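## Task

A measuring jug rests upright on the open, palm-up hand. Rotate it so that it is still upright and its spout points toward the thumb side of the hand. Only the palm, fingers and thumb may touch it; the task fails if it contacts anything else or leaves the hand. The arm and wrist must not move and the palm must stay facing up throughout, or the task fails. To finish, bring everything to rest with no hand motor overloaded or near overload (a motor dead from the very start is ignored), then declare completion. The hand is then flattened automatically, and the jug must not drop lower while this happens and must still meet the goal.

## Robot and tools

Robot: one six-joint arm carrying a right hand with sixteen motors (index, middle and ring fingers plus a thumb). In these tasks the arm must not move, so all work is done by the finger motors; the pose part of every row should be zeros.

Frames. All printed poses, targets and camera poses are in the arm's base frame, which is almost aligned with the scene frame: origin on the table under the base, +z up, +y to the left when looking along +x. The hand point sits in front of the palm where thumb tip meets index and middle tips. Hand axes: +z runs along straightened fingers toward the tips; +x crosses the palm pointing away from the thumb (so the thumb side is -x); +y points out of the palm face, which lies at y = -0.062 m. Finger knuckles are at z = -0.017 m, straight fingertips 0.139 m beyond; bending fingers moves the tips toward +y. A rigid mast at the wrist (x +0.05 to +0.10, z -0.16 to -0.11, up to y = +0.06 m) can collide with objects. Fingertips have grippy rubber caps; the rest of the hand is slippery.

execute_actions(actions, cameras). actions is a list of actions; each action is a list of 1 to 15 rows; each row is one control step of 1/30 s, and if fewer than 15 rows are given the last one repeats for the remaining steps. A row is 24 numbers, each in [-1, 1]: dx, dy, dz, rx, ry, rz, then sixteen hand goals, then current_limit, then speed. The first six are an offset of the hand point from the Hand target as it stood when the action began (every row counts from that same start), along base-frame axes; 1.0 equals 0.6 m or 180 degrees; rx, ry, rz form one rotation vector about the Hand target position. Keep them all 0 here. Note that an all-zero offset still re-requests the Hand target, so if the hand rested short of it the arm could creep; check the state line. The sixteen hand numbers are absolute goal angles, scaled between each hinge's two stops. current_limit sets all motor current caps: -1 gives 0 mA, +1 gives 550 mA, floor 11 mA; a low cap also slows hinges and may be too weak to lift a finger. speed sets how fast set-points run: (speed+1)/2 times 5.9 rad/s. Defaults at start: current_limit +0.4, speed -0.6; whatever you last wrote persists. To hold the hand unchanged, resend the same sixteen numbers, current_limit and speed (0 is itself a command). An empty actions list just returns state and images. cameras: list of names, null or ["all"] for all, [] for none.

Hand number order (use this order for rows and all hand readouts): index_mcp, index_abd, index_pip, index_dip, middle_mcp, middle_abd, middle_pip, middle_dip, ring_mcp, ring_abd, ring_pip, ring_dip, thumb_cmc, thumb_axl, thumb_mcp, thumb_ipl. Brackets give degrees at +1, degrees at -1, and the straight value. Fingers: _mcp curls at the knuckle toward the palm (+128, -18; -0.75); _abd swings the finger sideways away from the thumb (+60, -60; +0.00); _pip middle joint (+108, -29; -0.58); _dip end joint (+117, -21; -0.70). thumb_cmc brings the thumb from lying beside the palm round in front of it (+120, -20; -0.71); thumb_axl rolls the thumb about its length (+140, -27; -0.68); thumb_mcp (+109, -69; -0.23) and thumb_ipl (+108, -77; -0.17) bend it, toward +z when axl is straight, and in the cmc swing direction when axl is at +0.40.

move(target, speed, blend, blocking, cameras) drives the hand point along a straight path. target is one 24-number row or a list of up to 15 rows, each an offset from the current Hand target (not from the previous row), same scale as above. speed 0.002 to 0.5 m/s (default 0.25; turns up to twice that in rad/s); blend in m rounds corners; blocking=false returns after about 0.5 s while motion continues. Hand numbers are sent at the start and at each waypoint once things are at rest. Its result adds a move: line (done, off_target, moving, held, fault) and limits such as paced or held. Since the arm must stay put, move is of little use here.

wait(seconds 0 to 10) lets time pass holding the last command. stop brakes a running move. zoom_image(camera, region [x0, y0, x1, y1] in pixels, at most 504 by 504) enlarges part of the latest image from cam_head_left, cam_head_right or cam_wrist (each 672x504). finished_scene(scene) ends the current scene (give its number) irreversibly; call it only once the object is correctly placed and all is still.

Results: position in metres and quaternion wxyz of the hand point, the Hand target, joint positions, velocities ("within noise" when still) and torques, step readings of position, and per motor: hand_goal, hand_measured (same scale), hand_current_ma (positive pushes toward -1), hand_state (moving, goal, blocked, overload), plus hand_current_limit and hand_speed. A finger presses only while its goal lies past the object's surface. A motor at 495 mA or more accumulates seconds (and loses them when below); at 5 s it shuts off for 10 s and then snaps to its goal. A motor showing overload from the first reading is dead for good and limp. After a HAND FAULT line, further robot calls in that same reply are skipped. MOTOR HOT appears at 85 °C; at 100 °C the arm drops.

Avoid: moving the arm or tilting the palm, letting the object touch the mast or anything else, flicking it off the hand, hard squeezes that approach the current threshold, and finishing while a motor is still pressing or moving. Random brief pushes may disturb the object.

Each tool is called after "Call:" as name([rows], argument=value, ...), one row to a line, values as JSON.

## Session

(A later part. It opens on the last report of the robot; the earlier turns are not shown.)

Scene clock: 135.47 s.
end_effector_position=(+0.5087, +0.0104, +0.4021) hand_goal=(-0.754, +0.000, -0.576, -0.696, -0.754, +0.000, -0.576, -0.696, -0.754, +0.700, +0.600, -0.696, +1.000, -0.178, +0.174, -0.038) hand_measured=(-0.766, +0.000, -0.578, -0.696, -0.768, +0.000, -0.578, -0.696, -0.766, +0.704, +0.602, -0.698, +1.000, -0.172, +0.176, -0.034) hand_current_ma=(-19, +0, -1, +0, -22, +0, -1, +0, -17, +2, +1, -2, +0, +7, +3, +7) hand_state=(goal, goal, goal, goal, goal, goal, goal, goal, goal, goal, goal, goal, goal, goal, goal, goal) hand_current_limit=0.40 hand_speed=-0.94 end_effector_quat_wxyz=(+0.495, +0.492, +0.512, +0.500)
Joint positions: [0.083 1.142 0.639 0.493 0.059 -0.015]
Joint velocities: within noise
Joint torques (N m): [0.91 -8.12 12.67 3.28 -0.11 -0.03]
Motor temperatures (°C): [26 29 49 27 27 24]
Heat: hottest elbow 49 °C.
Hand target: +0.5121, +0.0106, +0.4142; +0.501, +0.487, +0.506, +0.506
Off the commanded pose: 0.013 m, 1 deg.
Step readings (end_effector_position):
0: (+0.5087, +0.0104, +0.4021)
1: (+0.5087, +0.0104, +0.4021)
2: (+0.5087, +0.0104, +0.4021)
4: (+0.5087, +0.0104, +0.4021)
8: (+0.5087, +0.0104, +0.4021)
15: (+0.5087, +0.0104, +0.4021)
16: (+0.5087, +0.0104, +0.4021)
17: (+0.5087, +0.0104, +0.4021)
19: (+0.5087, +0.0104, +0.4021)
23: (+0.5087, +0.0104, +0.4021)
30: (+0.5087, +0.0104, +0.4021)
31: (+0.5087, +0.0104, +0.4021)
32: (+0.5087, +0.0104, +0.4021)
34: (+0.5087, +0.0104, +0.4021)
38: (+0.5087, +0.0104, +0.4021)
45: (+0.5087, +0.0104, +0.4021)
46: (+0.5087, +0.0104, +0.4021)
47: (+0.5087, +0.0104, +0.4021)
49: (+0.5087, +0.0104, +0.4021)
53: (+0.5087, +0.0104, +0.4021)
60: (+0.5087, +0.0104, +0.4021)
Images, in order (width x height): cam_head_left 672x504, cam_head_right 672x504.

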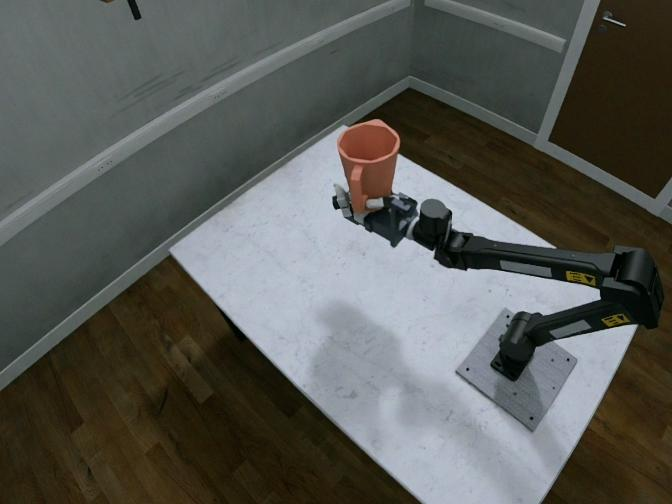

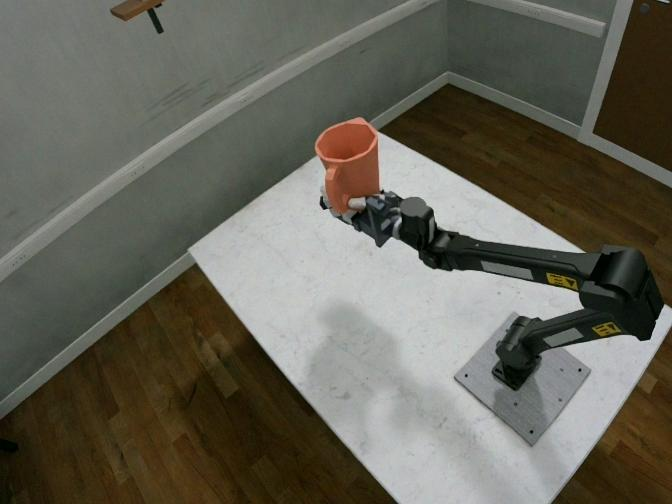

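Call:
execute_actions([
  [[0,0,0,0,0,0,-0.754,0,-0.576,-0.696,-0.754,0,-0.576,-0.696,-0.754,0.7,0.6,-0.696,1.0,-0.19,0.22,-0.087,0.4,-0.94]],
  [[0,0,0,0,0,0,-0.754,0,-0.576,-0.696,-0.754,0,-0.576,-0.696,-0.754,0.7,0.6,-0.696,1.0,-0.201,0.265,-0.135,0.4,-0.94]],
], cameras=["cam_head_left", "cam_head_right"])

Call:
zoom_image(camera="cam_head_left", region=[325, 110, 425, 230])

Call:
zoom_image(camera="cam_head_right", region=[305, 105, 405, 225])

Scene clock: 137.90 s.
end_effector_position=(+0.5087, +0.0104, +0.4021) hand_goal=(-0.754, +0.000, -0.576, -0.696, -0.754, +0.000, -0.576, -0.696, -0.754, +0.700, +0.600, -0.696, +1.000, -0.202, +0.264, -0.136) hand_measured=(-0.766, +0.000, -0.578, -0.696, -0.768, +0.000, -0.578, -0.696, -0.766, +0.704, +0.602, -0.698, +1.000, -0.196, +0.266, -0.132) hand_current_ma=(-19, +0, -1, +0, -22, +0, -1, +0, -17, +2, +1, -2, +0, +9, +2, +6) hand_state=(goal, goal, goal, goal, goal, goal, goal, goal, goal, goal, goal, goal, goal, goal, goal, goal) hand_current_limit=0.40 hand_speed=-0.94 end_effector_quat_wxyz=(+0.495, +0.492, +0.512, +0.500)
Joint positions: [0.083 1.142 0.639 0.493 0.059 -0.015]
Joint velocities: within noise
Joint torques (N m): [0.85 -8.18 12.71 3.26 -0.11 -0.04]
Motor temperatures (°C): [26 29 49 27 27 24]
Heat: hottest elbow 49 °C.
Hand target: +0.5122, +0.0106, +0.4142; +0.501, +0.487, +0.506, +0.506
Off the commanded pose: 0.013 m, 1 deg.
Step readings (end_effector_position):
0: (+0.5087, +0.0104, +0.4021)
1: (+0.5087, +0.0104, +0.4021)
2: (+0.5087, +0.0104, +0.4021)
4: (+0.5087, +0.0104, +0.4021)
8: (+0.5087, +0.0104, +0.4021)
15: (+0.5087, +0.0104, +0.4021)
16: (+0.5087, +0.0104, +0.4021)
17: (+0.5087, +0.0104, +0.4021)
19: (+0.5087, +0.0104, +0.4021)
23: (+0.5087, +0.0104, +0.4021)
30: (+0.5087, +0.0104, +0.4021)
Images, in order (width x height): cam_head_left 672x504, cam_head_right 672x504.

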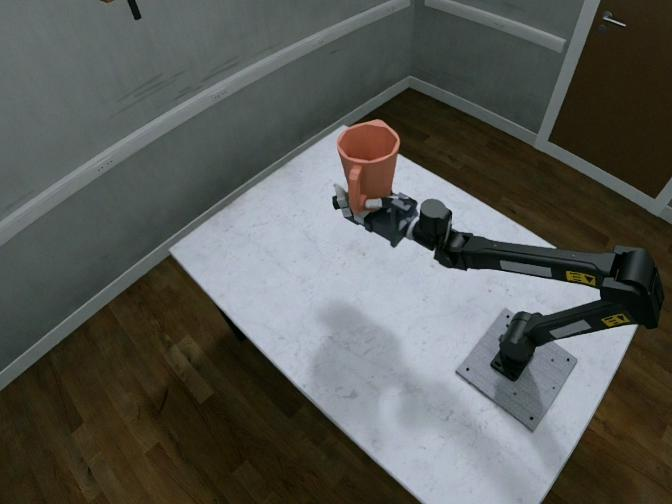

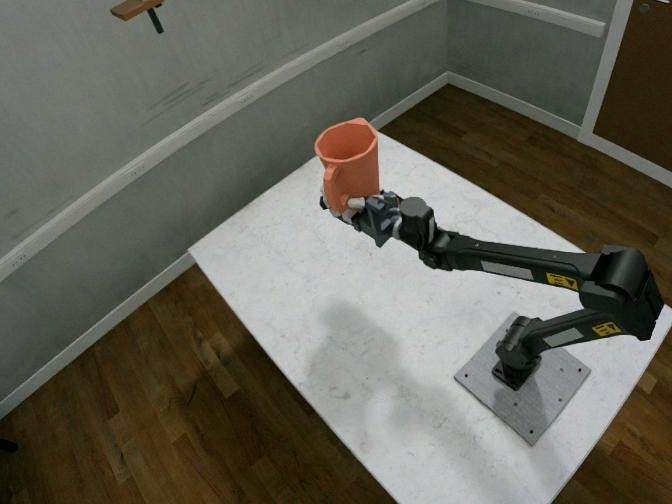

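Scaled by 4.200.

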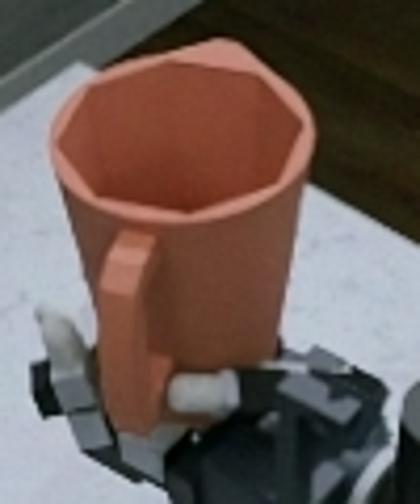

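Scaled by 4.200.

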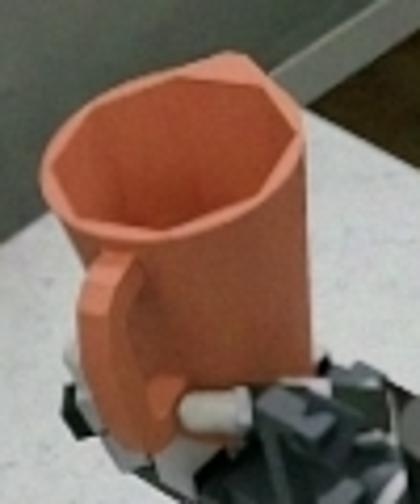

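Call:
execute_actions([
  [[0,0,0,0,0,0,-0.754,0,-0.576,-0.696,-0.754,0.25,-0.576,0.35,-0.754,0.7,0.6,-0.696,1.0,-0.201,0.265,-0.135,0.4,-0.85]],
  [[0,0,0,0,0,0,-0.754,0,-0.576,-0.696,-0.754,0.25,-0.576,0.464,-0.754,0.7,0.6,-0.696,1.0,-0.201,0.265,-0.135,0.4,-0.9]],
], cameras=["cam_head_left", "cam_head_right"])

Call:
zoom_image(camera="cam_head_left", region=[325, 110, 425, 230])

Call:
zoom_image(camera="cam_head_right", region=[305, 105, 405, 225])

Scene clock: 146.73 s.
end_effector_position=(+0.5087, +0.0104, +0.4021) hand_goal=(-0.754, +0.000, -0.576, -0.696, -0.754, +0.250, -0.576, +0.464, -0.754, +0.700, +0.600, -0.696, +1.000, -0.202, +0.264, -0.136) hand_measured=(-0.766, +0.000, -0.578, -0.696, -0.768, +0.246, -0.578, +0.320, -0.766, +0.704, +0.602, -0.698, +1.000, -0.196, +0.266, -0.132) hand_current_ma=(-19, +0, -1, +0, -22, -2, -1, -8, -17, +2, +1, -2, +0, +8, +3, +6) hand_state=(goal, goal, goal, goal, goal, goal, goal, moving, goal, goal, goal, goal, goal, goal, goal, goal) hand_current_limit=0.40 hand_speed=-0.90 end_effector_quat_wxyz=(+0.495, +0.492, +0.512, +0.500)
Joint positions: [0.083 1.142 0.639 0.493 0.059 -0.015]
Joint velocities: within noise
Joint torques (N m): [0.91 -8.18 12.68 3.25 -0.11 -0.03]
Motor temperatures (°C): [26 29 49 27 27 24]
Heat: hottest elbow 49 °C.
Hand target: +0.5121, +0.0106, +0.4142; +0.501, +0.487, +0.506, +0.506
Off the commanded pose: 0.013 m, 1 deg.
not at rest: the robot was still moving 3 seconds after this call's last action.
Step readings (end_effector_position):
0: (+0.5087, +0.0104, +0.4021)
1: (+0.5087, +0.0104, +0.4021)
2: (+0.5087, +0.0104, +0.4021)
4: (+0.5087, +0.0104, +0.4021)
8: (+0.5087, +0.0104, +0.4021)
15: (+0.5087, +0.0104, +0.4021)
16: (+0.5087, +0.0104, +0.4021)
17: (+0.5087, +0.0104, +0.4021)
19: (+0.5087, +0.0104, +0.4021)
23: (+0.5087, +0.0104, +0.4021)
30: (+0.5087, +0.0104, +0.4021)
Images, in order (width x height): cam_head_left 672x504, cam_head_right 672x504.

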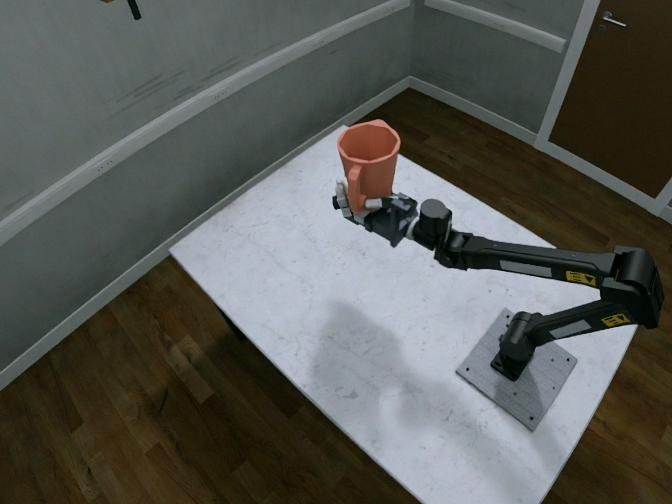

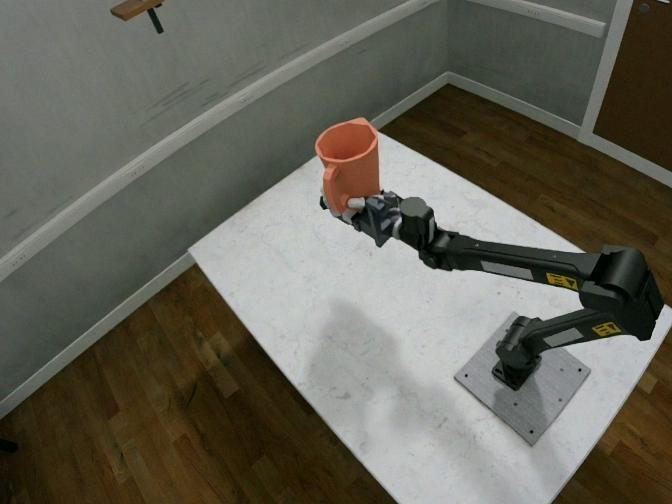

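Scaled by 4.200.

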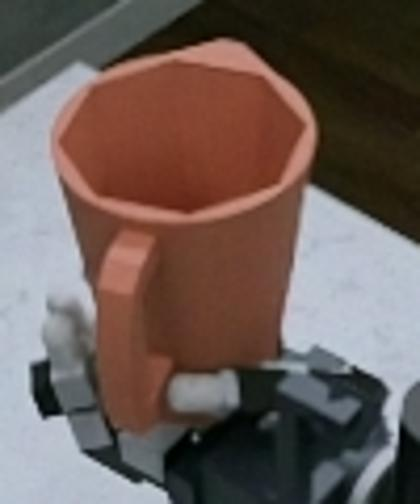

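Scaled by 4.200.

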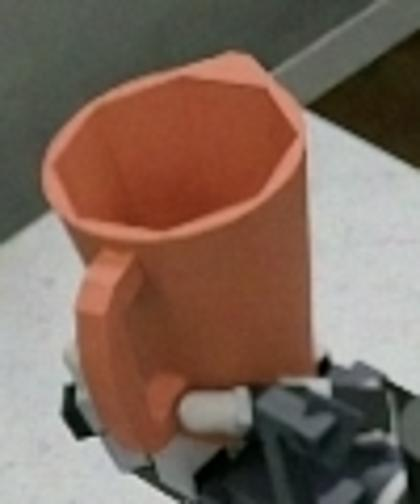

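Call:
wait(seconds=1, cameras=["cam_head_left"])

Call:
zoom_image(camera="cam_head_left", region=[325, 110, 425, 230])

Scene clock: 148.17 s.
end_effector_position=(+0.5087, +0.0104, +0.4021) hand_goal=(-0.754, +0.000, -0.576, -0.696, -0.754, +0.250, -0.576, +0.464, -0.754, +0.700, +0.600, -0.696, +1.000, -0.202, +0.264, -0.136) hand_measured=(-0.766, +0.000, -0.578, -0.696, -0.768, +0.246, -0.578, +0.462, -0.766, +0.704, +0.602, -0.698, +1.000, -0.196, +0.266, -0.132) hand_current_ma=(-19, +0, -1, +0, -22, -2, -1, -2, -17, +2, +1, -2, +0, +8, +3, +6) hand_state=(goal, goal, goal, goal, goal, goal, goal, goal, goal, goal, goal, goal, goal, goal, goal, goal) hand_current_limit=0.40 hand_speed=-0.90 end_effector_quat_wxyz=(+0.495, +0.492, +0.512, +0.500)
Joint positions: [0.083 1.142 0.639 0.493 0.059 -0.015]
Joint velocities: within noise
Joint torques (N m): [0.85 -8.12 12.7 3.25 -0.11 -0.03]
Motor temperatures (°C): [26 29 49 27 27 24]
Heat: hottest elbow 49 °C.
Hand target: +0.5121, +0.0106, +0.4142; +0.501, +0.487, +0.506, +0.506
Off the commanded pose: 0.013 m, 1 deg.
wait: 1.00 s; at rest by 0.27 s
Images, in order (width x height): cam_head_left 672x504.

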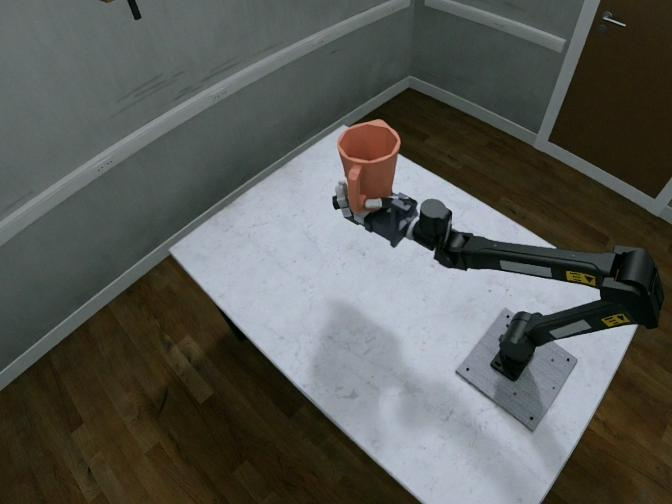

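Scaled by 4.200.

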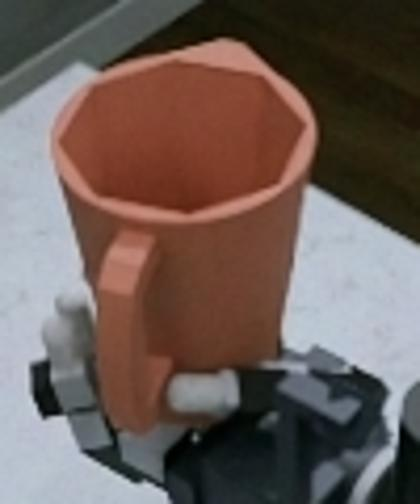

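Call:
execute_actions([
  [[0,0,0,0,0,0,-0.754,0,-0.576,-0.696,-0.754,0.25,-0.576,0.64,-0.754,0.7,0.6,-0.696,1.0,-0.201,0.265,-0.135,0.4,-0.93]],
  [[0,0,0,0,0,0,-0.754,0,-0.576,-0.696,-0.754,0.25,-0.576,0.7,-0.754,0.7,0.6,-0.696,1.0,-0.201,0.265,-0.135,0.4,-0.93]],
], cameras=["cam_head_left", "cam_head_right"])

Call:
zoom_image(camera="cam_head_left", region=[325, 110, 425, 230])

Call:
zoom_image(camera="cam_head_right", region=[305, 105, 405, 225])

Scene clock: 150.73 s.
end_effector_position=(+0.5087, +0.0104, +0.4021) hand_goal=(-0.754, +0.000, -0.576, -0.696, -0.754, +0.250, -0.576, +0.700, -0.754, +0.700, +0.600, -0.696, +1.000, -0.202, +0.264, -0.136) hand_measured=(-0.766, +0.000, -0.578, -0.696, -0.768, +0.246, -0.578, +0.698, -0.766, +0.704, +0.602, -0.698, +1.000, -0.196, +0.266, -0.132) hand_current_ma=(-19, +0, -1, +0, -22, -2, -1, -2, -17, +2, +1, -2, +0, +8, +3, +6) hand_state=(goal, goal, goal, goal, goal, goal, goal, goal, goal, goal, goal, goal, goal, goal, goal, goal) hand_current_limit=0.40 hand_speed=-0.93 end_effector_quat_wxyz=(+0.495, +0.492, +0.512, +0.500)
Joint positions: [0.083 1.142 0.639 0.493 0.059 -0.015]
Joint velocities: within noise
Joint torques (N m): [0.79 -8.18 12.68 3.26 -0.11 -0.03]
Motor temperatures (°C): [26 29 49 27 27 24]
Heat: hottest elbow 49 °C.
Hand target: +0.5122, +0.0106, +0.4142; +0.501, +0.487, +0.506, +0.506
Off the commanded pose: 0.013 m, 1 deg.
Step readings (end_effector_position):
0: (+0.5087, +0.0104, +0.4021)
1: (+0.5087, +0.0104, +0.4021)
2: (+0.5087, +0.0104, +0.4021)
4: (+0.5087, +0.0104, +0.4021)
8: (+0.5087, +0.0104, +0.4021)
15: (+0.5087, +0.0104, +0.4021)
16: (+0.5087, +0.0104, +0.4021)
17: (+0.5087, +0.0104, +0.4021)
19: (+0.5087, +0.0104, +0.4021)
23: (+0.5087, +0.0104, +0.4021)
30: (+0.5087, +0.0104, +0.4021)
Images, in order (width x height): cam_head_left 672x504, cam_head_right 672x504.

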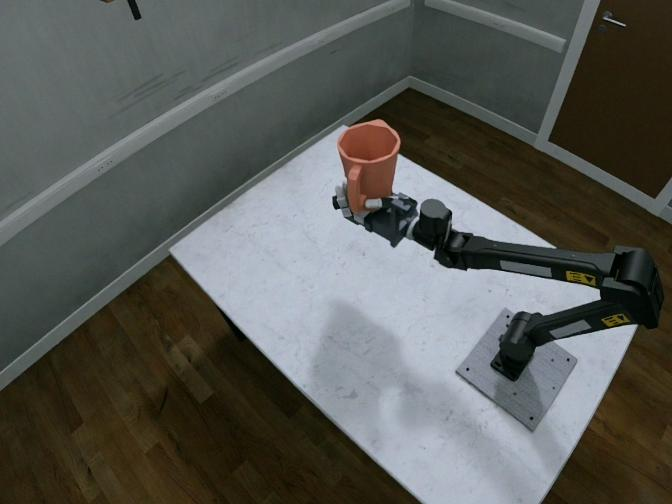

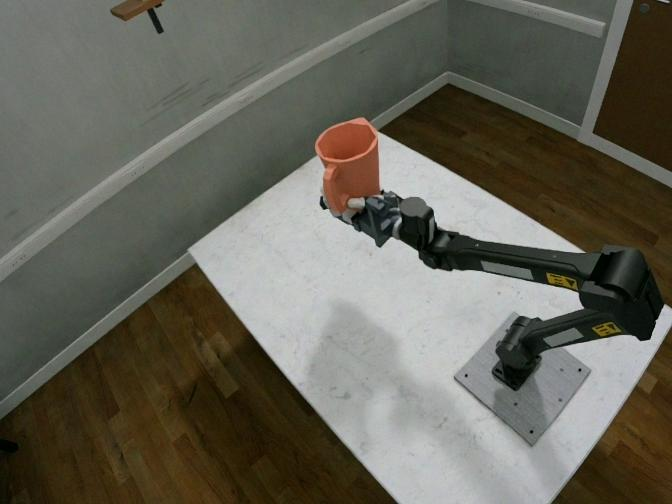

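Scaled by 4.200.

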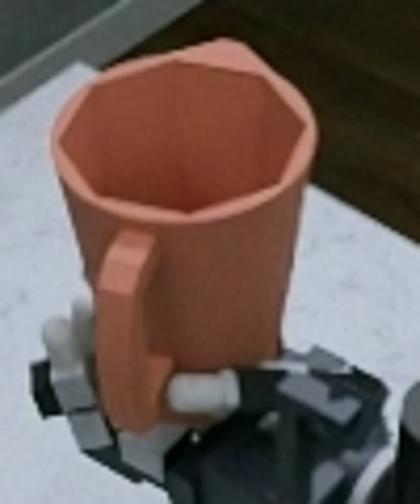

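Scaled by 4.200.

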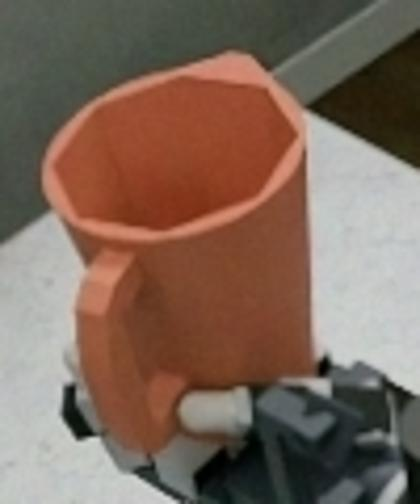

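Call:
execute_actions([
  [[0,0,0,0,0,0,-0.754,0,-0.576,-0.696,-0.754,0.25,-0.576,0.76,-0.754,0.7,0.6,-0.696,1.0,-0.201,0.265,-0.135,0.4,-0.94]],
  [[0,0,0,0,0,0,-0.754,0,-0.576,-0.696,-0.754,0.25,-0.576,0.82,-0.754,0.7,0.6,-0.696,1.0,-0.201,0.265,-0.135,0.4,-0.94]],
], cameras=["cam_head_left", "cam_head_right"])

Call:
zoom_image(camera="cam_head_left", region=[325, 110, 425, 230])

Call:
zoom_image(camera="cam_head_right", region=[305, 105, 405, 225])

Scene clock: 152.40 s.
end_effector_position=(+0.5087, +0.0104, +0.4021) hand_goal=(-0.754, +0.000, -0.576, -0.696, -0.754, +0.250, -0.576, +0.820, -0.754, +0.700, +0.600, -0.696, +1.000, -0.202, +0.264, -0.136) hand_measured=(-0.766, +0.000, -0.578, -0.696, -0.768, +0.248, -0.578, +0.812, -0.766, +0.704, +0.602, -0.698, +1.000, -0.196, +0.266, -0.132) hand_current_ma=(-19, +0, -1, +0, -22, -2, -2, -10, -17, +2, +1, -2, +0, +8, +3, +6) hand_state=(goal, goal, goal, goal, goal, goal, goal, goal, goal, goal, goal, goal, goal, goal, goal, goal) hand_current_limit=0.40 hand_speed=-0.94 end_effector_quat_wxyz=(+0.495, +0.492, +0.512, +0.500)
Joint positions: [0.083 1.142 0.639 0.493 0.059 -0.015]
Joint velocities: within noise
Joint torques (N m): [0.85 -8.18 12.68 3.26 -0.11 -0.03]
Motor temperatures (°C): [26 29 49 27 27 24]
Heat: hottest elbow 49 °C.
Hand target: +0.5122, +0.0106, +0.4142; +0.501, +0.487, +0.506, +0.506
Off the commanded pose: 0.013 m, 1 deg.
Step readings (end_effector_position):
0: (+0.5087, +0.0104, +0.4021)
1: (+0.5087, +0.0104, +0.4021)
2: (+0.5087, +0.0104, +0.4021)
4: (+0.5087, +0.0104, +0.4021)
8: (+0.5087, +0.0104, +0.4021)
15: (+0.5087, +0.0104, +0.4021)
16: (+0.5087, +0.0104, +0.4021)
17: (+0.5087, +0.0104, +0.4021)
19: (+0.5087, +0.0104, +0.4021)
23: (+0.5087, +0.0104, +0.4021)
30: (+0.5087, +0.0104, +0.4021)
Images, in order (width x height): cam_head_left 672x504, cam_head_right 672x504.

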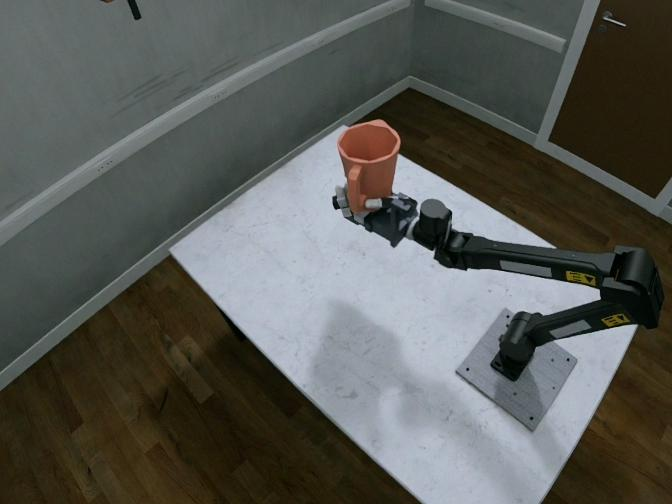

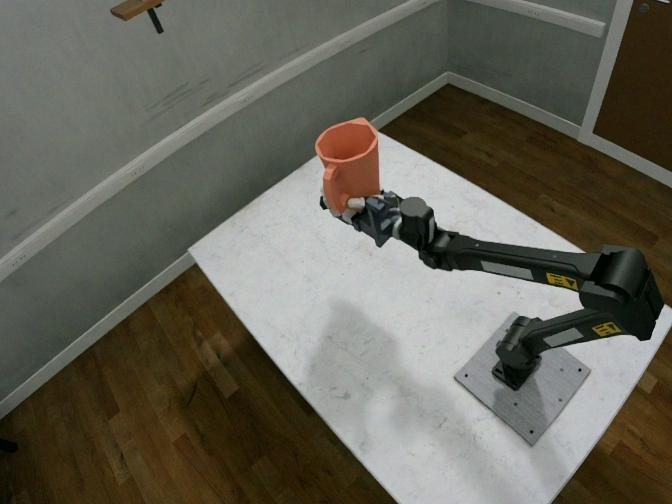

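Scaled by 4.200.

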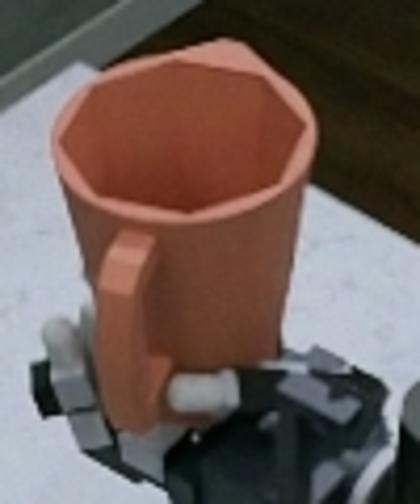

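Scaled by 4.200.

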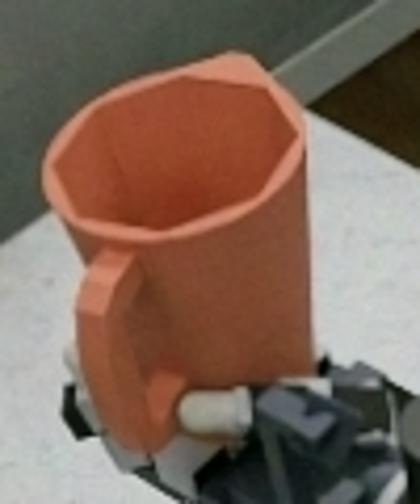

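Call:
execute_actions([
  [[0,0,0,0,0,0,-0.754,0,-0.576,-0.696,-0.754,0.25,-0.576,0.87,-0.754,0.7,0.6,-0.696,1.0,-0.201,0.265,-0.135,0.4,-0.95]],
  [[0,0,0,0,0,0,-0.754,0,-0.576,-0.696,-0.754,0.25,-0.576,0.92,-0.754,0.7,0.6,-0.696,1.0,-0.201,0.265,-0.135,0.4,-0.95]],
], cameras=["cam_head_left", "cam_head_right"])

Call:
zoom_image(camera="cam_head_left", region=[325, 110, 425, 230])

Call:
zoom_image(camera="cam_head_right", region=[305, 105, 405, 225])

Scene clock: 154.23 s.
end_effector_position=(+0.5087, +0.0104, +0.4021) hand_goal=(-0.754, +0.000, -0.576, -0.696, -0.754, +0.250, -0.576, +0.920, -0.754, +0.700, +0.600, -0.696, +1.000, -0.202, +0.264, -0.136) hand_measured=(-0.766, +0.000, -0.578, -0.696, -0.770, +0.248, -0.602, +0.854, -0.766, +0.704, +0.602, -0.698, +1.000, -0.196, +0.266, -0.132) hand_current_ma=(-19, +0, -1, +0, -25, -2, -47, -176, -17, +2, +1, -2, +0, +8, +3, +6) hand_state=(goal, goal, goal, goal, goal, goal, blocked, blocked, goal, goal, goal, goal, goal, goal, goal, goal) hand_current_limit=0.40 hand_speed=-0.95 end_effector_quat_wxyz=(+0.495, +0.492, +0.512, +0.500)
Joint positions: [0.083 1.142 0.639 0.493 0.059 -0.015]
Joint velocities: within noise
Joint torques (N m): [0.85 -8.18 12.68 3.26 -0.11 -0.03]
Motor temperatures (°C): [26 29 49 27 27 24]
Heat: hottest elbow 49 °C.
Hand target: +0.5121, +0.0106, +0.4142; +0.501, +0.487, +0.506, +0.506
Off the commanded pose: 0.013 m, 1 deg.
Step readings (end_effector_position):
0: (+0.5087, +0.0104, +0.4021)
1: (+0.5087, +0.0104, +0.4021)
2: (+0.5087, +0.0104, +0.4021)
4: (+0.5087, +0.0104, +0.4021)
8: (+0.5087, +0.0104, +0.4021)
15: (+0.5087, +0.0104, +0.4021)
16: (+0.5087, +0.0104, +0.4021)
17: (+0.5087, +0.0104, +0.4021)
19: (+0.5087, +0.0104, +0.4021)
23: (+0.5087, +0.0104, +0.4021)
30: (+0.5087, +0.0104, +0.4021)
Images, in order (width x height): cam_head_left 672x504, cam_head_right 672x504.

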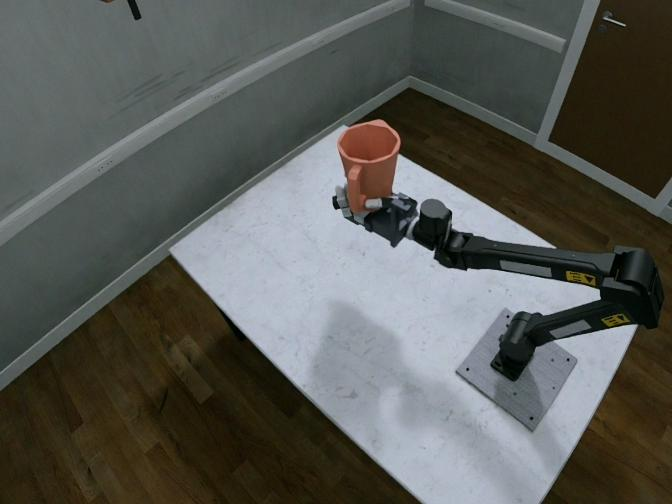

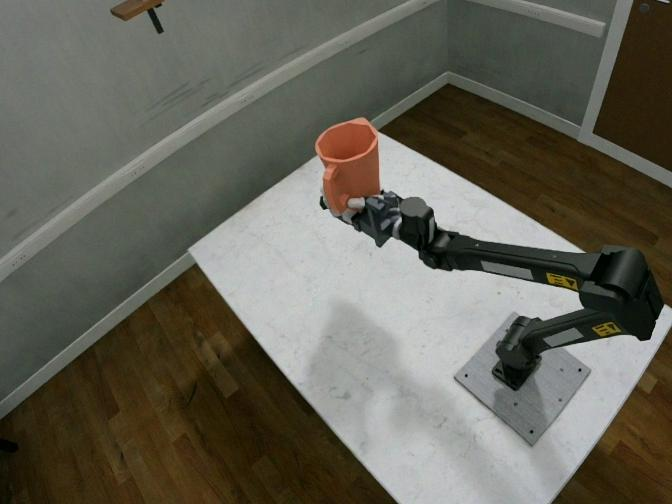

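Scaled by 4.200.

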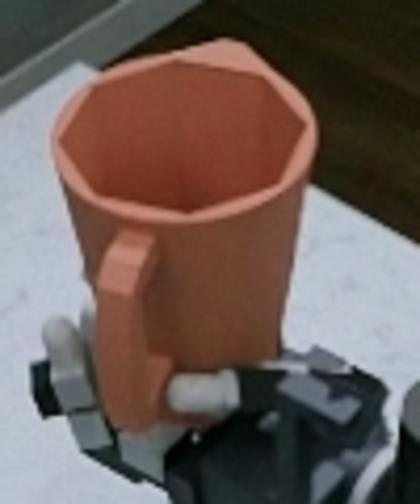

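Scaled by 4.200.

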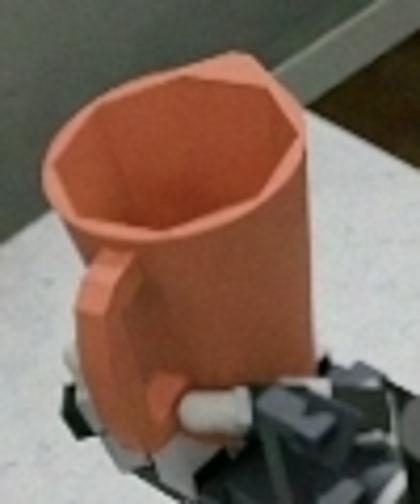

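Call:
execute_actions([
  [[0,0,0,0,0,0,-0.754,0,-0.576,-0.696,-0.754,0.19,-0.576,0.92,-0.754,0.7,0.6,-0.696,1.0,-0.201,0.265,-0.135,0.4,-0.95]],
  [[0,0,0,0,0,0,-0.754,0,-0.576,-0.696,-0.754,0.13,-0.576,0.92,-0.754,0.7,0.6,-0.696,1.0,-0.201,0.265,-0.135,0.4,-0.95]],
], cameras=["cam_head_left", "cam_head_right"])

Call:
zoom_image(camera="cam_head_left", region=[325, 110, 425, 230])

Call:
zoom_image(camera="cam_head_right", region=[305, 105, 405, 225])

Scene clock: 156.67 s.
end_effector_position=(+0.5087, +0.0104, +0.4021) hand_goal=(-0.754, +0.000, -0.576, -0.696, -0.754, +0.130, -0.576, +0.920, -0.754, +0.700, +0.600, -0.696, +1.000, -0.202, +0.264, -0.136) hand_measured=(-0.768, +0.000, -0.578, -0.696, -0.770, +0.138, -0.602, +0.856, -0.766, +0.704, +0.602, -0.698, +1.000, -0.196, +0.266, -0.132) hand_current_ma=(-20, +0, -1, +0, -25, +7, -47, -167, -17, +2, +1, -2, +0, +8, +3, +6) hand_state=(goal, goal, goal, goal, goal, goal, blocked, blocked, goal, goal, goal, goal, goal, goal, goal, goal) hand_current_limit=0.40 hand_speed=-0.95 end_effector_quat_wxyz=(+0.495, +0.492, +0.512, +0.500)
Joint positions: [0.083 1.142 0.639 0.493 0.059 -0.015]
Joint velocities: within noise
Joint torques (N m): [0.85 -8.12 12.68 3.26 -0.11 -0.04]
Motor temperatures (°C): [26 29 50 27 27 24]
Heat: hottest elbow 50 °C.
Hand target: +0.5121, +0.0106, +0.4142; +0.501, +0.487, +0.506, +0.506
Off the commanded pose: 0.013 m, 1 deg.
Step readings (end_effector_position):
0: (+0.5087, +0.0104, +0.4021)
1: (+0.5087, +0.0104, +0.4021)
2: (+0.5087, +0.0104, +0.4021)
4: (+0.5087, +0.0104, +0.4021)
8: (+0.5087, +0.0104, +0.4021)
15: (+0.5087, +0.0104, +0.4021)
16: (+0.5087, +0.0104, +0.4021)
17: (+0.5087, +0.0104, +0.4021)
19: (+0.5087, +0.0104, +0.4021)
23: (+0.5087, +0.0104, +0.4021)
30: (+0.5087, +0.0104, +0.4021)
Images, in order (width x height): cam_head_left 672x504, cam_head_right 672x504.

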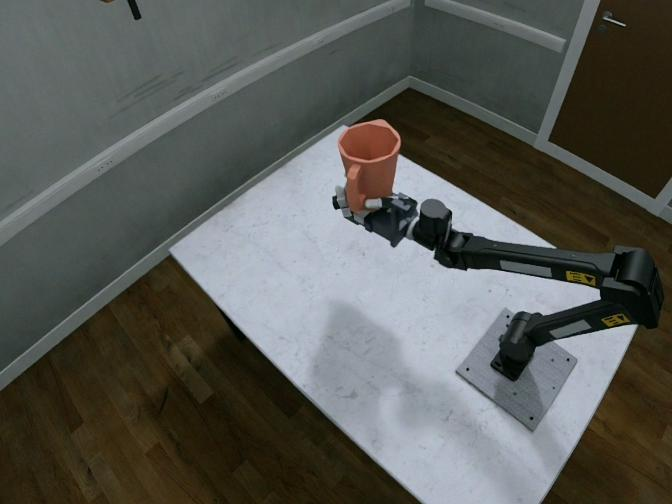

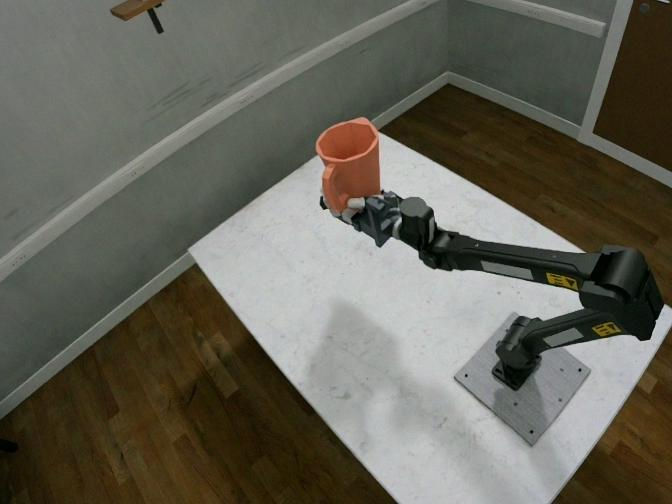

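Scaled by 4.200.

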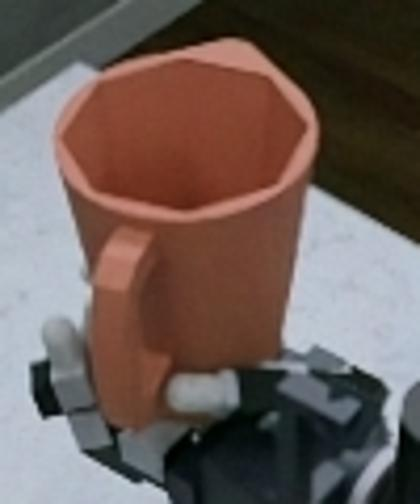

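Scaled by 4.200.

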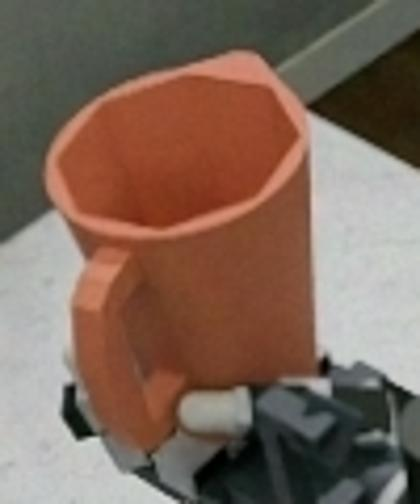

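Call:
execute_actions([
  [[0,0,0,0,0,0,-0.754,0,-0.576,-0.696,-0.754,0.06,-0.576,0.92,-0.754,0.7,0.6,-0.696,1.0,-0.201,0.265,-0.135,0.4,-0.95]],
  [[0,0,0,0,0,0,-0.754,0,-0.576,-0.696,-0.754,0.0,-0.576,0.92,-0.754,0.7,0.6,-0.696,1.0,-0.201,0.265,-0.135,0.4,-0.95]],
  [[0,0,0,0,0,0,-0.754,0,-0.576,-0.696,-0.754,-0.06,-0.576,0.92,-0.754,0.7,0.6,-0.696,1.0,-0.201,0.265,-0.135,0.4,-0.95]],
], cameras=["cam_head_left", "cam_head_right"])

Call:
zoom_image(camera="cam_head_left", region=[325, 110, 425, 230])

Call:
zoom_image(camera="cam_head_right", region=[305, 105, 405, 225])

Scene clock: 159.03 s.
end_effector_position=(+0.5087, +0.0104, +0.4021) hand_goal=(-0.754, +0.000, -0.576, -0.696, -0.754, -0.060, -0.576, +0.920, -0.754, +0.700, +0.600, -0.696, +1.000, -0.202, +0.264, -0.136) hand_measured=(-0.770, +0.000, -0.578, -0.696, -0.770, -0.040, -0.608, +0.856, -0.766, +0.704, +0.602, -0.698, +1.000, -0.196, +0.266, -0.132) hand_current_ma=(-24, +0, -1, +0, -29, +27, -64, -167, -17, +2, +1, -2, +0, +8, +3, +6) hand_state=(goal, goal, goal, goal, goal, goal, blocked, blocked, goal, goal, goal, goal, goal, goal, goal, goal) hand_current_limit=0.40 hand_speed=-0.95 end_effector_quat_wxyz=(+0.495, +0.492, +0.512, +0.500)
Joint positions: [0.083 1.142 0.639 0.493 0.059 -0.015]
Joint velocities: within noise
Joint torques (N m): [0.79 -8.18 12.68 3.26 -0.11 -0.04]
Motor temperatures (°C): [26 29 50 27 27 24]
Heat: hottest elbow 50 °C.
Hand target: +0.5122, +0.0106, +0.4142; +0.501, +0.487, +0.506, +0.506
Off the commanded pose: 0.013 m, 1 deg.
Step readings (end_effector_position):
0: (+0.5087, +0.0104, +0.4021)
1: (+0.5087, +0.0104, +0.4021)
2: (+0.5087, +0.0104, +0.4021)
4: (+0.5087, +0.0104, +0.4021)
8: (+0.5087, +0.0104, +0.4021)
15: (+0.5087, +0.0104, +0.4021)
16: (+0.5087, +0.0104, +0.4021)
17: (+0.5087, +0.0104, +0.4021)
19: (+0.5087, +0.0104, +0.4021)
23: (+0.5087, +0.0104, +0.4021)
30: (+0.5087, +0.0104, +0.4021)
31: (+0.5087, +0.0104, +0.4021)
32: (+0.5087, +0.0104, +0.4021)
34: (+0.5087, +0.0104, +0.4021)
38: (+0.5087, +0.0104, +0.4021)
45: (+0.5087, +0.0104, +0.4021)
Images, in order (width x height): cam_head_left 672x504, cam_head_right 672x504.

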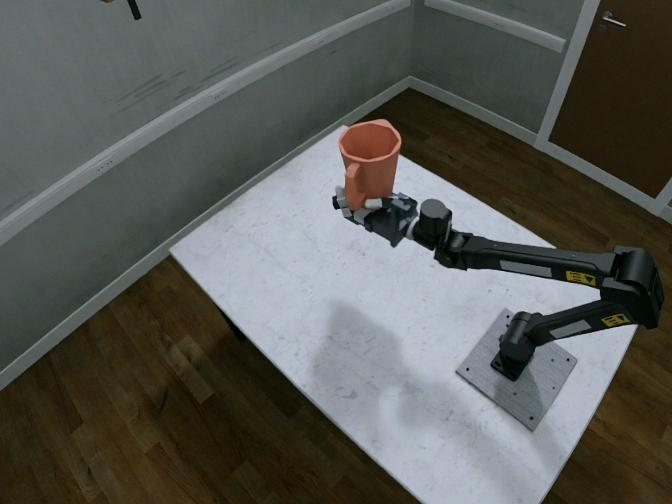

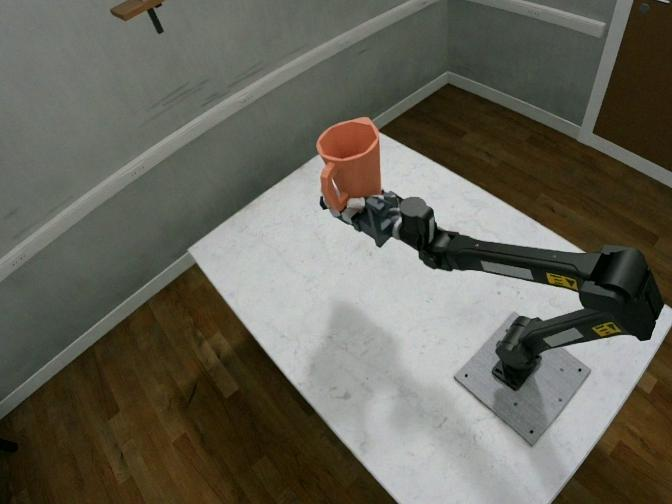

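Scaled by 4.200.

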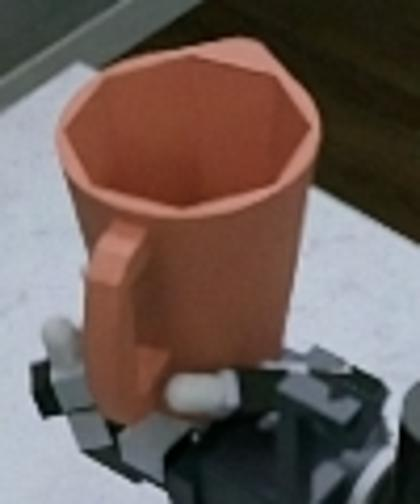

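Scaled by 4.200.

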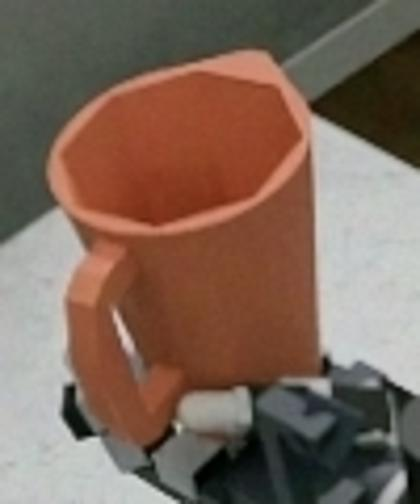

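Call:
execute_actions([
  [[0,0,0,0,0,0,-0.754,0,-0.576,-0.696,-0.754,-0.12,-0.576,0.92,-0.754,0.7,0.6,-0.696,1.0,-0.201,0.265,-0.135,0.4,-0.95]],
  [[0,0,0,0,0,0,-0.754,0,-0.576,-0.696,-0.754,-0.18,-0.576,0.92,-0.754,0.7,0.6,-0.696,1.0,-0.201,0.265,-0.135,0.4,-0.95]],
  [[0,0,0,0,0,0,-0.754,0,-0.576,-0.696,-0.754,-0.23,-0.576,0.92,-0.754,0.7,0.6,-0.696,1.0,-0.201,0.265,-0.135,0.4,-0.95]],
], cameras=["cam_head_left", "cam_head_right"])

Call:
zoom_image(camera="cam_head_left", region=[325, 110, 425, 230])

Call:
zoom_image(camera="cam_head_right", region=[305, 105, 405, 225])

Scene clock: 162.97 s.
end_effector_position=(+0.5087, +0.0104, +0.4021) hand_goal=(-0.754, +0.000, -0.576, -0.696, -0.754, -0.230, -0.576, +0.920, -0.754, +0.700, +0.600, -0.696, +1.000, -0.202, +0.264, -0.136) hand_measured=(-0.772, +0.000, -0.578, -0.696, -0.782, -0.216, -0.618, +0.886, -0.766, +0.704, +0.602, -0.698, +1.000, -0.196, +0.266, -0.132) hand_current_ma=(-30, +0, -1, +0, -60, +17, -94, -67, -17, +2, +1, -2, +0, +7, +3, +6) hand_state=(goal, goal, goal, goal, blocked, goal, blocked, blocked, goal, goal, goal, goal, goal, goal, goal, goal) hand_current_limit=0.40 hand_speed=-0.95 end_effector_quat_wxyz=(+0.495, +0.492, +0.512, +0.500)
Joint positions: [0.083 1.142 0.639 0.493 0.059 -0.015]
Joint velocities: within noise
Joint torques (N m): [0.85 -8.18 12.68 3.25 -0.11 -0.04]
Motor temperatures (°C): [26 29 50 27 27 24]
Heat: hottest elbow 50 °C.
Hand target: +0.5122, +0.0106, +0.4142; +0.501, +0.487, +0.506, +0.506
Off the commanded pose: 0.013 m, 1 deg.
Step readings (end_effector_position):
0: (+0.5087, +0.0104, +0.4021)
1: (+0.5087, +0.0104, +0.4021)
2: (+0.5087, +0.0104, +0.4021)
4: (+0.5087, +0.0104, +0.4021)
8: (+0.5087, +0.0104, +0.4021)
15: (+0.5087, +0.0104, +0.4021)
16: (+0.5087, +0.0104, +0.4021)
17: (+0.5087, +0.0104, +0.4021)
19: (+0.5087, +0.0104, +0.4021)
23: (+0.5087, +0.0104, +0.4021)
30: (+0.5087, +0.0104, +0.4021)
31: (+0.5087, +0.0104, +0.4021)
32: (+0.5087, +0.0104, +0.4021)
34: (+0.5087, +0.0104, +0.4021)
38: (+0.5087, +0.0104, +0.4021)
45: (+0.5087, +0.0104, +0.4021)
Images, in order (width x height): cam_head_left 672x504, cam_head_right 672x504.

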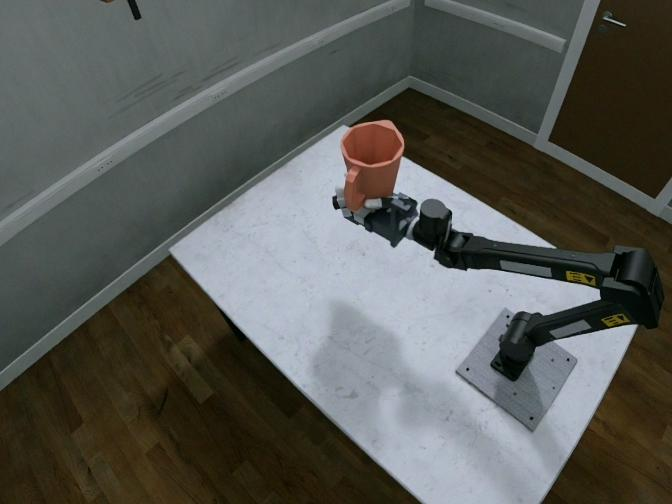

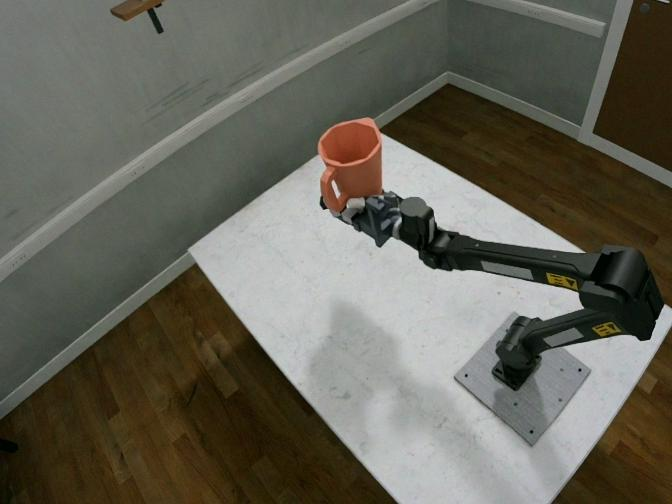

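Scaled by 4.200.

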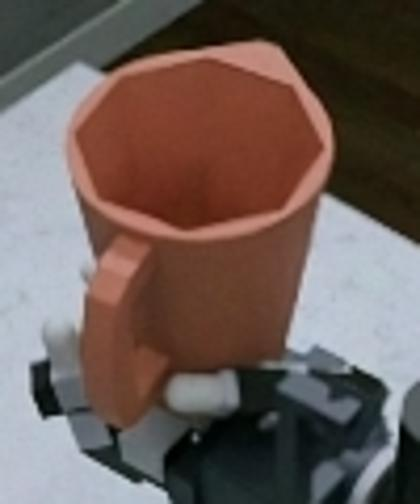

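Scaled by 4.200.

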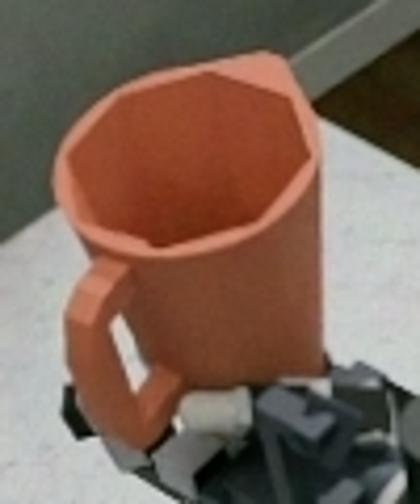

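Call:
execute_actions([
  [[0,0,0,0,0,0,-0.754,0,-0.576,-0.696,-0.754,-0.23,-0.576,0.85,-0.754,0.7,0.6,-0.696,1.0,-0.201,0.265,-0.135,0.4,-0.96]],
  [[0,0,0,0,0,0,-0.754,0,-0.576,-0.696,-0.754,-0.23,-0.576,0.78,-0.754,0.7,0.6,-0.696,1.0,-0.201,0.265,-0.135,0.4,-0.96]],
], cameras=["cam_head_left", "cam_head_right"])

Call:
zoom_image(camera="cam_head_left", region=[325, 110, 425, 230])

Call:
zoom_image(camera="cam_head_right", region=[305, 105, 405, 225])

Scene clock: 169.00 s.
end_effector_position=(+0.5087, +0.0104, +0.4021) hand_goal=(-0.754, +0.000, -0.576, -0.696, -0.754, -0.230, -0.576, +0.780, -0.754, +0.700, +0.600, -0.696, +1.000, -0.202, +0.264, -0.136) hand_measured=(-0.772, +0.000, -0.578, -0.696, -0.782, -0.220, -0.586, +0.782, -0.766, +0.704, +0.602, -0.698, +1.000, -0.196, +0.266, -0.132) hand_current_ma=(-30, +0, -1, +0, -59, +11, -14, +2, -17, +2, +1, -2, +0, +7, +3, +6) hand_state=(goal, goal, goal, goal, blocked, goal, goal, goal, goal, goal, goal, goal, goal, goal, goal, goal) hand_current_limit=0.40 hand_speed=-0.96 end_effector_quat_wxyz=(+0.495, +0.492, +0.512, +0.500)
Joint positions: [0.083 1.142 0.639 0.493 0.059 -0.015]
Joint velocities: within noise
Joint torques (N m): [0.79 -8.18 12.66 3.28 -0.11 -0.04]
Motor temperatures (°C): [26 29 50 27 27 24]
Heat: hottest elbow 50 °C.
Hand target: +0.5121, +0.0106, +0.4142; +0.501, +0.487, +0.506, +0.506
Off the commanded pose: 0.013 m, 1 deg.
Step readings (end_effector_position):
0: (+0.5087, +0.0104, +0.4021)
1: (+0.5087, +0.0104, +0.4021)
2: (+0.5087, +0.0104, +0.4021)
4: (+0.5087, +0.0104, +0.4021)
8: (+0.5087, +0.0104, +0.4021)
15: (+0.5087, +0.0104, +0.4021)
16: (+0.5087, +0.0104, +0.4021)
17: (+0.5087, +0.0104, +0.4021)
19: (+0.5087, +0.0104, +0.4021)
23: (+0.5087, +0.0104, +0.4021)
30: (+0.5087, +0.0104, +0.4021)
Images, in order (width x height): cam_head_left 672x504, cam_head_right 672x504.

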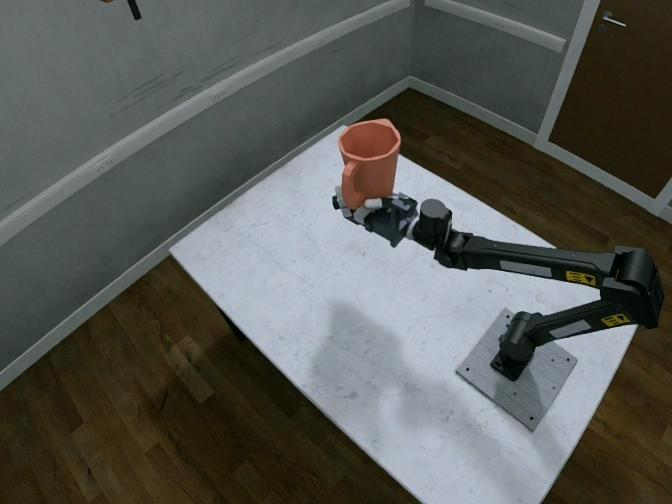

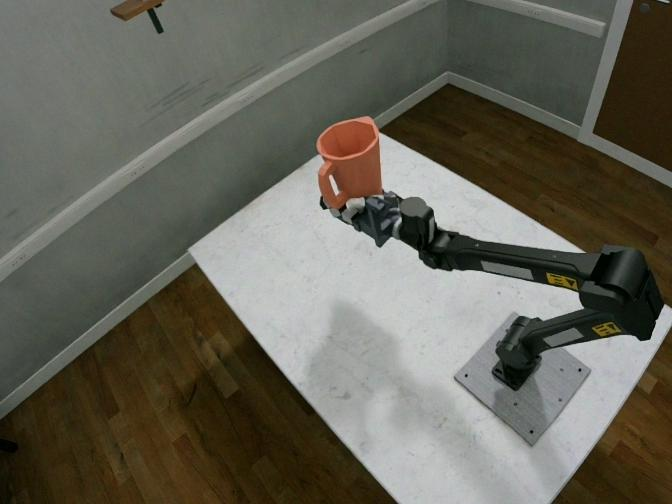

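Scaled by 4.200.

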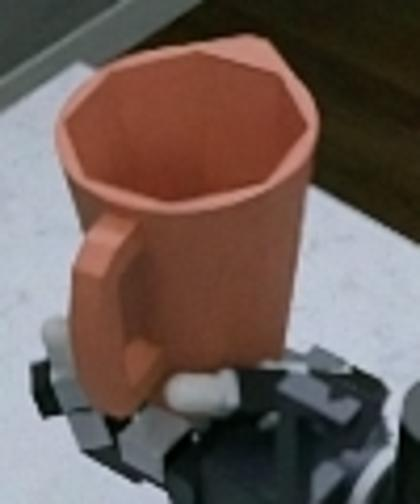

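Scaled by 4.200.

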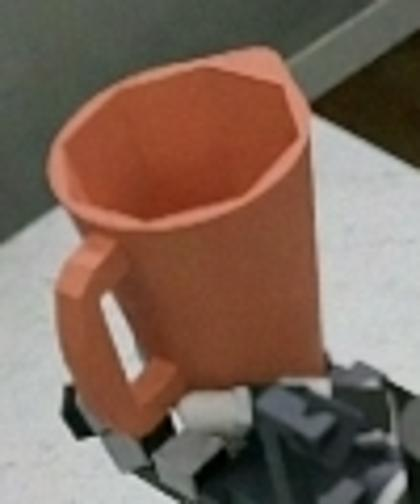

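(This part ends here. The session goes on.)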